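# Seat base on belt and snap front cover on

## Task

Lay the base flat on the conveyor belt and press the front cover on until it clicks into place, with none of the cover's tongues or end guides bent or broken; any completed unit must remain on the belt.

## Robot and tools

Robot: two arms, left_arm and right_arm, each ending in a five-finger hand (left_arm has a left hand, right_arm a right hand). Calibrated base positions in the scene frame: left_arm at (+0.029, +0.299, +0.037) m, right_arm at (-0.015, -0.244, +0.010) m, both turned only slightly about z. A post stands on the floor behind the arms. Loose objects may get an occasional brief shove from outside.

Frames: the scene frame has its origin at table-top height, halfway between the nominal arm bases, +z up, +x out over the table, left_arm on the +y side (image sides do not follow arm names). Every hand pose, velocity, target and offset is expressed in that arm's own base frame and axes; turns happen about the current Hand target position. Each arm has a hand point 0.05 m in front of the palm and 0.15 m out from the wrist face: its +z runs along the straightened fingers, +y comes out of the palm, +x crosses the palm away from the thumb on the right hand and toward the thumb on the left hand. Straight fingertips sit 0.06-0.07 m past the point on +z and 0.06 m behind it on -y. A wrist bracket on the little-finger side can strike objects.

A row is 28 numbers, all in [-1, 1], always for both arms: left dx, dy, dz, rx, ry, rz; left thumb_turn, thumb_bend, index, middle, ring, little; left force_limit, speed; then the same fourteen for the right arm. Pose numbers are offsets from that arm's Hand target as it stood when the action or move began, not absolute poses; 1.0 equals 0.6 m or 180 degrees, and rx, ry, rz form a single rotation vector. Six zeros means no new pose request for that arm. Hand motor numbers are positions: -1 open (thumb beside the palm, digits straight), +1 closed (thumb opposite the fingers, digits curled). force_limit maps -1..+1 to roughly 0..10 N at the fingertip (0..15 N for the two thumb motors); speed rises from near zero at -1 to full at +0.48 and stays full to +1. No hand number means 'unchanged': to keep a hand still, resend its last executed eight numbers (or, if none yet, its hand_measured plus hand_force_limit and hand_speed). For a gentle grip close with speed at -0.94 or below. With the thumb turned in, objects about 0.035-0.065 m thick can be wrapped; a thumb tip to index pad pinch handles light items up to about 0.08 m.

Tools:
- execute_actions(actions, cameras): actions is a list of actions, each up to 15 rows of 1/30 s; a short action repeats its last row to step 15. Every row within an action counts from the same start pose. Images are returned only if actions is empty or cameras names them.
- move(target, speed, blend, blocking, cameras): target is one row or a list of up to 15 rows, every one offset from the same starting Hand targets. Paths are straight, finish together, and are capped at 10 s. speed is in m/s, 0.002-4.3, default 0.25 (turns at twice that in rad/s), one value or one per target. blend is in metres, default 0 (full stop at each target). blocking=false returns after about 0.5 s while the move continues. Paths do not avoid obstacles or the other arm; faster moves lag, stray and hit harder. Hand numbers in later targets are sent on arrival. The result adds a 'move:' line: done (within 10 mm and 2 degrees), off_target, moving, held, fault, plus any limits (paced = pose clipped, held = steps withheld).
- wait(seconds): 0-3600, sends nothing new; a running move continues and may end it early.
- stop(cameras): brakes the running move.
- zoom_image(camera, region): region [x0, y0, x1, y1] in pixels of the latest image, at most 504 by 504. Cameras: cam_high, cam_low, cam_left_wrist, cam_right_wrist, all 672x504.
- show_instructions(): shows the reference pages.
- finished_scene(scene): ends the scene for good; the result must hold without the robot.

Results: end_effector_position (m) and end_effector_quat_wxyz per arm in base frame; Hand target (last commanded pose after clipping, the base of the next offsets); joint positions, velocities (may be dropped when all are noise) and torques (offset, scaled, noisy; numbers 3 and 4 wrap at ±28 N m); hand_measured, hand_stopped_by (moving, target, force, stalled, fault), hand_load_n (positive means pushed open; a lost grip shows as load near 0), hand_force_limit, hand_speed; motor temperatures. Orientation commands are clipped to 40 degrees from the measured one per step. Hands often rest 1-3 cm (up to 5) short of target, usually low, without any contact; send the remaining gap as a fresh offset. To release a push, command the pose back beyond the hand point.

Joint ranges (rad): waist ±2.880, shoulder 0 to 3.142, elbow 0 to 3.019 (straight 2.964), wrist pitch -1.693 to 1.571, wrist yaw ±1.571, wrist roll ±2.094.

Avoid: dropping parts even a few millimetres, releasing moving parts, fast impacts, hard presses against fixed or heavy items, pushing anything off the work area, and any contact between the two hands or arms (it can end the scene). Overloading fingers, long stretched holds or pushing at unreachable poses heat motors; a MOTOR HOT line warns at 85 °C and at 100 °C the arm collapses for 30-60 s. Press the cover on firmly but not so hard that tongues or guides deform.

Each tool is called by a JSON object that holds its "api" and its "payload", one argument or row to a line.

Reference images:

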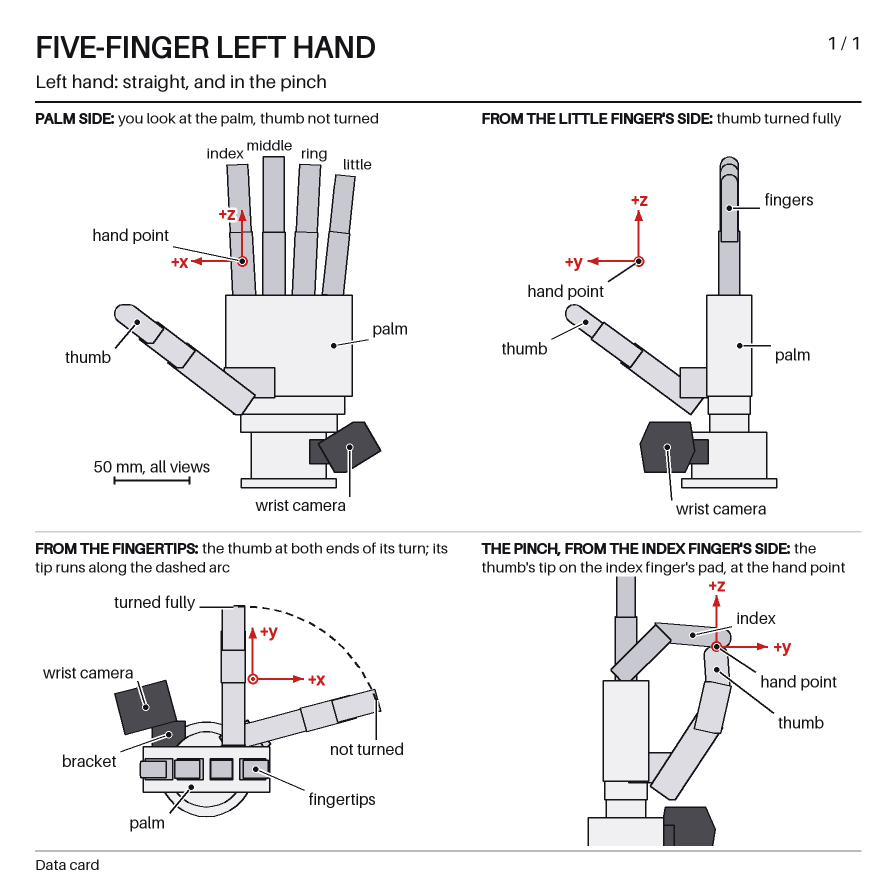

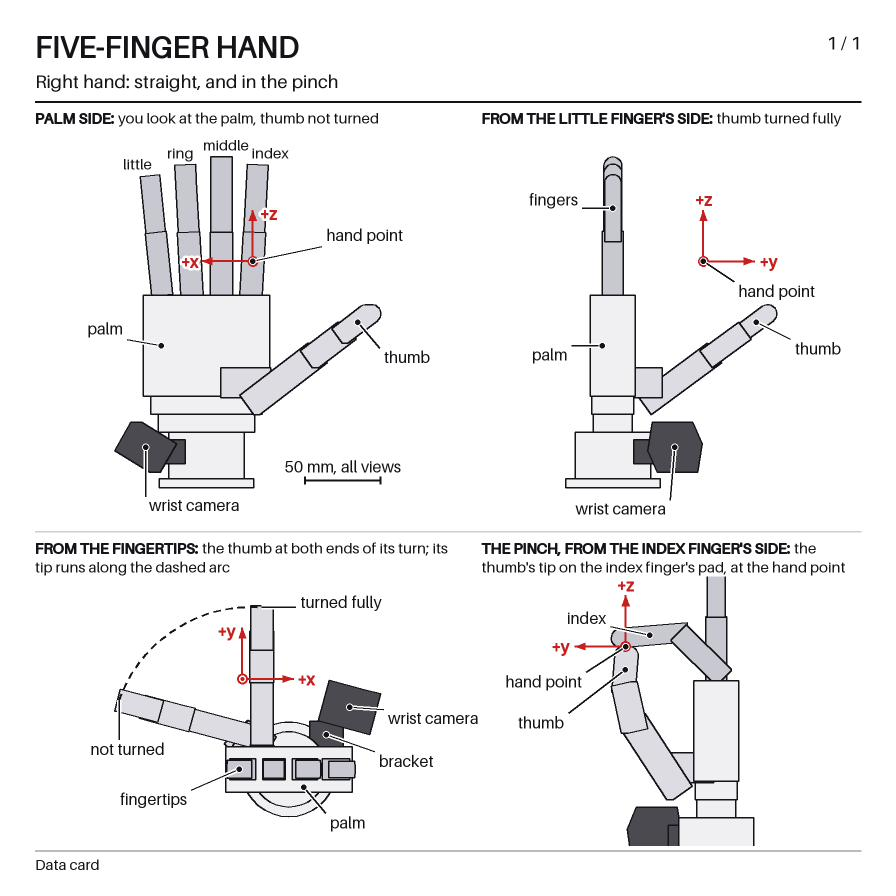

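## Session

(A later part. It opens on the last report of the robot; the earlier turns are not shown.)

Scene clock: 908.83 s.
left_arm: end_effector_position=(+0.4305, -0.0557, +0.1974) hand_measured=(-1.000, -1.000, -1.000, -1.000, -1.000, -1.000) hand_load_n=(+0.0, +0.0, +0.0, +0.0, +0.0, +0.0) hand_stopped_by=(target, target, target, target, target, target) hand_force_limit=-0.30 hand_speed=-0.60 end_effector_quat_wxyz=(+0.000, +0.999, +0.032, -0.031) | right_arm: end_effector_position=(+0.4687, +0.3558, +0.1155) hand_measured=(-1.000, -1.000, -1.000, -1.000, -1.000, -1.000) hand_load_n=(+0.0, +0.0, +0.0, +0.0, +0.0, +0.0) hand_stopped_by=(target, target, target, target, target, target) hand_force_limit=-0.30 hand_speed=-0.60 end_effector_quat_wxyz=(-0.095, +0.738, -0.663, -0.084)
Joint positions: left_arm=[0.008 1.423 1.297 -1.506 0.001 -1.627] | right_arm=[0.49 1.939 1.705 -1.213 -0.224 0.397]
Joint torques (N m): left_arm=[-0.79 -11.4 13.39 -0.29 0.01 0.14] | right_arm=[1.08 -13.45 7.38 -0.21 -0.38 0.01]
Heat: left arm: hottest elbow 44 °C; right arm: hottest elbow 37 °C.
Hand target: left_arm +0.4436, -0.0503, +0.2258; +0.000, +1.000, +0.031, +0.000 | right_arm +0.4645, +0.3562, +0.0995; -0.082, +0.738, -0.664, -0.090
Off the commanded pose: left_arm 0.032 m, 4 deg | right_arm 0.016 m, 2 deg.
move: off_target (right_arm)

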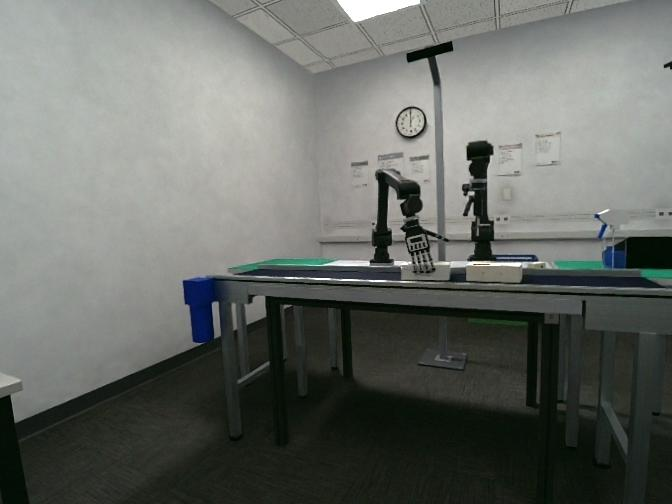

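{"api": "move", "payload": {
  "target": [
    [0.0,0.0,0.0,0,0,0,-1,-1,-1,-1,-1,-1,-0.3,-0.6,0.008,0,0.03,0,0,0,-1,-1,-1,-1,-1,-1,-0.3,-0.6],
    [0.0,0.0,0.0,0,0,0,-1,-1,-1,-1,-1,-1,-0.3,-0.6,0.008,0,0.22,0,0,0,-1,-1,-1,-1,-1,-1,-0.3,-0.6],
    [0.0,0.0,0.0,0,0,0,-1,-1,-1,-1,-1,-1,-0.3,-0.6,0.008,-0.38,0.22,-0.0774,-0.0081,0,-1,-1,-1,-1,-1,-1,-0.3,-0.6],
    [0.0,0.0,0.0,0,0,0,-1,-1,-1,-1,-1,-1,-0.3,-0.6,0.008,-0.38,0.06,-0.0774,-0.0081,0,-1,-1,-1,-1,-1,-1,-0.3,-0.6]
  ],
  "speed": 0.12,
  "cameras": ["cam_low","cam_high","cam_right_wrist"]
}}

{"api": "zoom_image", "payload": {
  "camera": "cam_low",
  "region": [395, 240, 460, 285]
}}

{"api": "zoom_image", "payload": {
  "camera": "cam_high",
  "region": [325, 255, 425, 350]
}}

{"api": "zoom_image", "payload": {
  "camera": "cam_right_wrist",
  "region": [110, 230, 380, 430]
}}

Scene clock: 918.30 s.
left_arm: end_effector_position=(+0.4305, -0.0557, +0.1974) hand_measured=(-1.000, -1.000, -1.000, -1.000, -1.000, -1.000) hand_load_n=(+0.0, +0.0, +0.0, +0.0, +0.0, +0.0) hand_stopped_by=(target, target, target, target, target, target) hand_force_limit=-0.30 hand_speed=-0.60 end_effector_quat_wxyz=(+0.000, +0.999, +0.032, -0.031) | right_arm: end_effector_position=(+0.4661, +0.1308, +0.1411) hand_measured=(-1.000, -1.000, -1.000, -1.000, -1.000, -1.000) hand_load_n=(+0.0, +0.0, +0.0, +0.0, +0.0, +0.5) hand_stopped_by=(target, target, target, target, target, target) hand_force_limit=-0.30 hand_speed=-0.60 end_effector_quat_wxyz=(+0.000, +0.742, -0.671, +0.000)
Joint positions: left_arm=[0.008 1.423 1.297 -1.506 0.001 -1.627] | right_arm=[0.199 1.777 1.571 -1.365 -0.001 0.098]
Joint torques (N m): left_arm=[-0.79 -11.58 13.41 -0.27 0.01 0.15] | right_arm=[0.38 -12.28 8.03 -0.09 -0.05 -0.1]
Heat: left arm: hottest elbow 45 °C; right arm: hottest elbow 38 °C.
Hand target: left_arm +0.4436, -0.0503, +0.2258; +0.000, +1.000, +0.031, +0.000 | right_arm +0.4693, +0.1283, +0.1355; +0.000, +0.744, -0.669, +0.000
Off the commanded pose: left_arm 0.032 m, 4 deg | right_arm 0.007 m, 0 deg.
move: done
Images, in order (width x height): cam_high 672x504, cam_low 672x504, cam_right_wrist 672x504.

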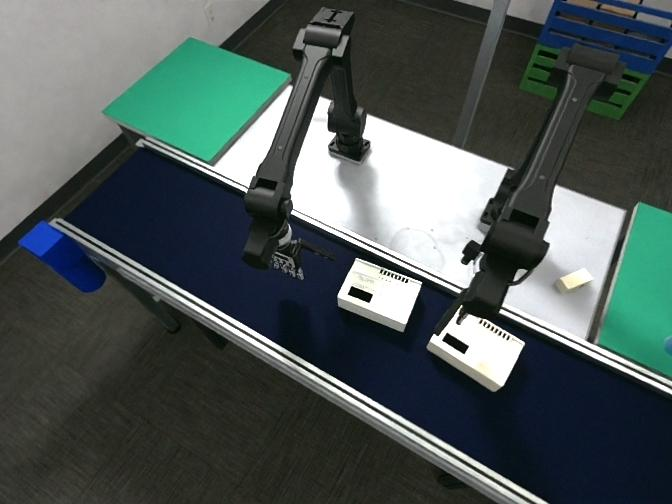

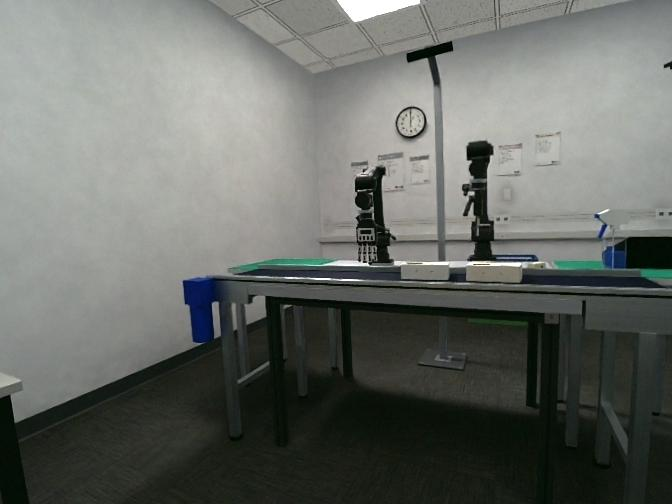

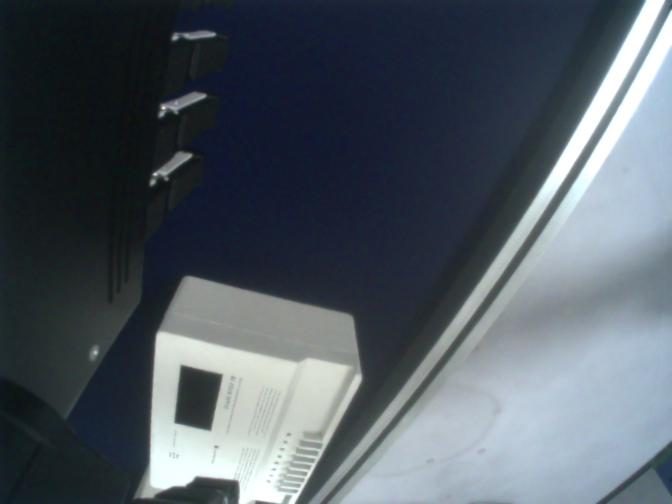

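Scaled by 7.754 from the camera's image (finer frame: 960x720).

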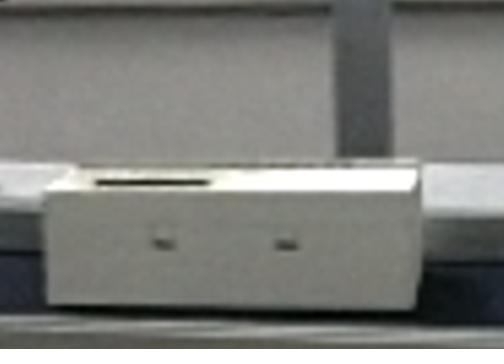

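Scaled by 5.040 from the camera's image (finer frame: 960x720).

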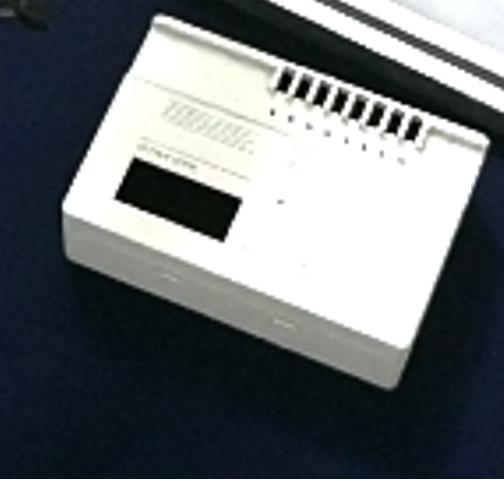

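Scaled by 1.867 from the camera's image (finer frame: 960x720).

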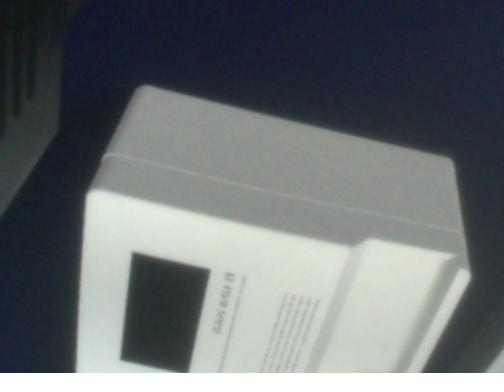

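{"api": "move", "payload": {
  "target": [
    [-0.292,-0.156,0,0,0,0,-1,-1,-1,-1,-1,-1,-0.3,-0.6,0,0,0,0,0,0,-1,-1,-1,-1,-1,-1,-0.3,-0.6],
    [-0.292,-0.156,-0.147,0,0,0,-1,-1,-1,-1,-1,-1,-0.3,-0.6,0,0,0,0,0,0,-1,-1,-1,-1,-1,-1,-0.3,-0.6]
  ],
  "speed": 0.15,
  "cameras": ["cam_left_wrist","cam_high"]
}}

Scene clock: 923.57 s.
left_arm: end_effector_position=(+0.2665, -0.1410, +0.1384) hand_measured=(-1.000, -1.000, -1.000, -1.000, -1.000, -1.000) hand_load_n=(+0.0, +0.0, +0.0, +0.0, +0.0, +0.0) hand_stopped_by=(target, target, target, target, target, target) hand_force_limit=-0.30 hand_speed=-0.60 end_effector_quat_wxyz=(+0.000, +1.000, +0.028, -0.003) | right_arm: end_effector_position=(+0.4661, +0.1308, +0.1411) hand_measured=(-1.000, -1.000, -1.000, -1.000, -1.000, -1.000) hand_load_n=(+0.0, +0.0, +0.0, +0.0, +0.0, -0.5) hand_stopped_by=(target, target, target, target, target, target) hand_force_limit=-0.30 hand_speed=-0.60 end_effector_quat_wxyz=(+0.000, +0.742, -0.671, +0.000)
Joint positions: left_arm=[-0.339 1 0.791 -1.367 0.001 -1.966] | right_arm=[0.199 1.777 1.571 -1.365 -0.001 0.098]
Joint torques (N m): left_arm=[-2.26 -3.78 8.69 0.55 0.03 -0.21] | right_arm=[0.44 -12.16 8.06 -0.12 -0.04 -0.1]
Heat: left arm: hottest elbow 45 °C; right arm: hottest elbow 38 °C.
Hand target: left_arm +0.2685, -0.1438, +0.1376; +0.000, +1.000, +0.031, +0.000 | right_arm +0.4693, +0.1283, +0.1355; +0.000, +0.744, -0.669, +0.000
Off the commanded pose: left_arm 0.004 m, 0 deg | right_arm 0.007 m, 0 deg.
move: done
Images, in order (width x height): cam_high 672x504, cam_left_wrist 672x504.

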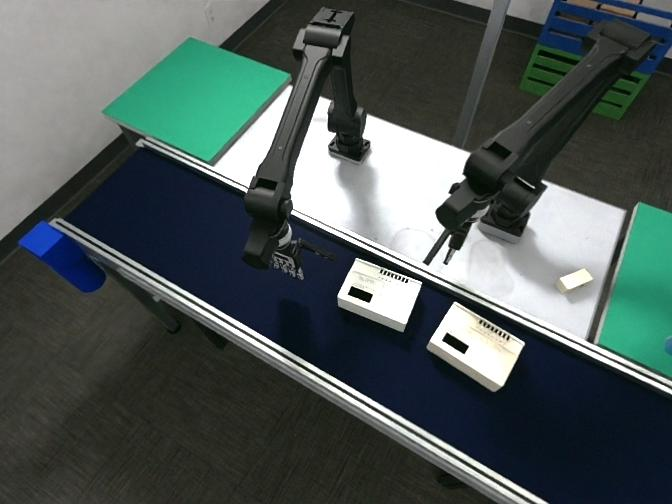

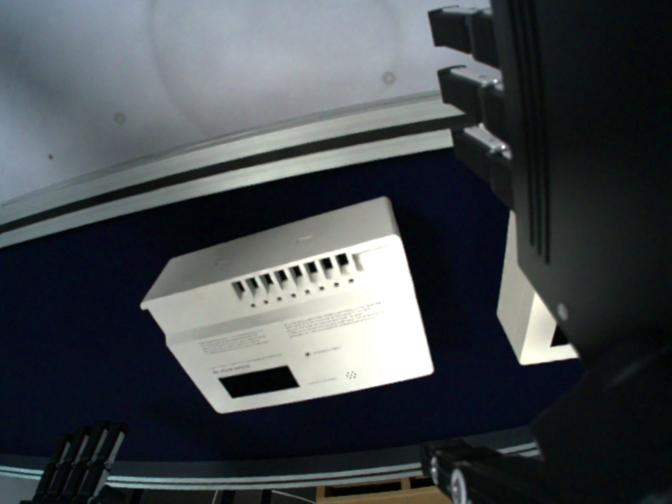

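{"api": "zoom_image", "payload": {
  "camera": "cam_left_wrist",
  "region": [130, 180, 420, 330]
}}

{"api": "zoom_image", "payload": {
  "camera": "cam_left_wrist",
  "region": [190, 210, 340, 290]
}}

Scaled by 1.738 from the camera's image (finer frame: 960x720).

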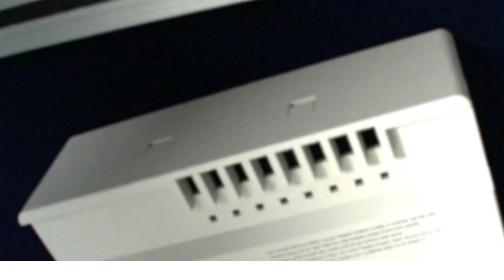

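Scaled by 3.360 from the camera's image (finer frame: 960x720).

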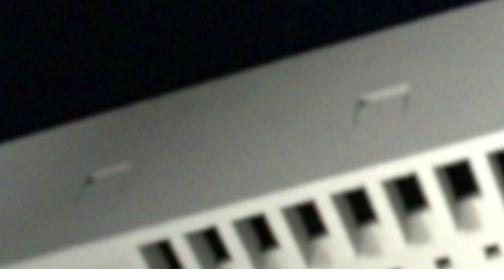

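{"api": "finished_scene", "payload": {

}}

The scene is finished: the task was done.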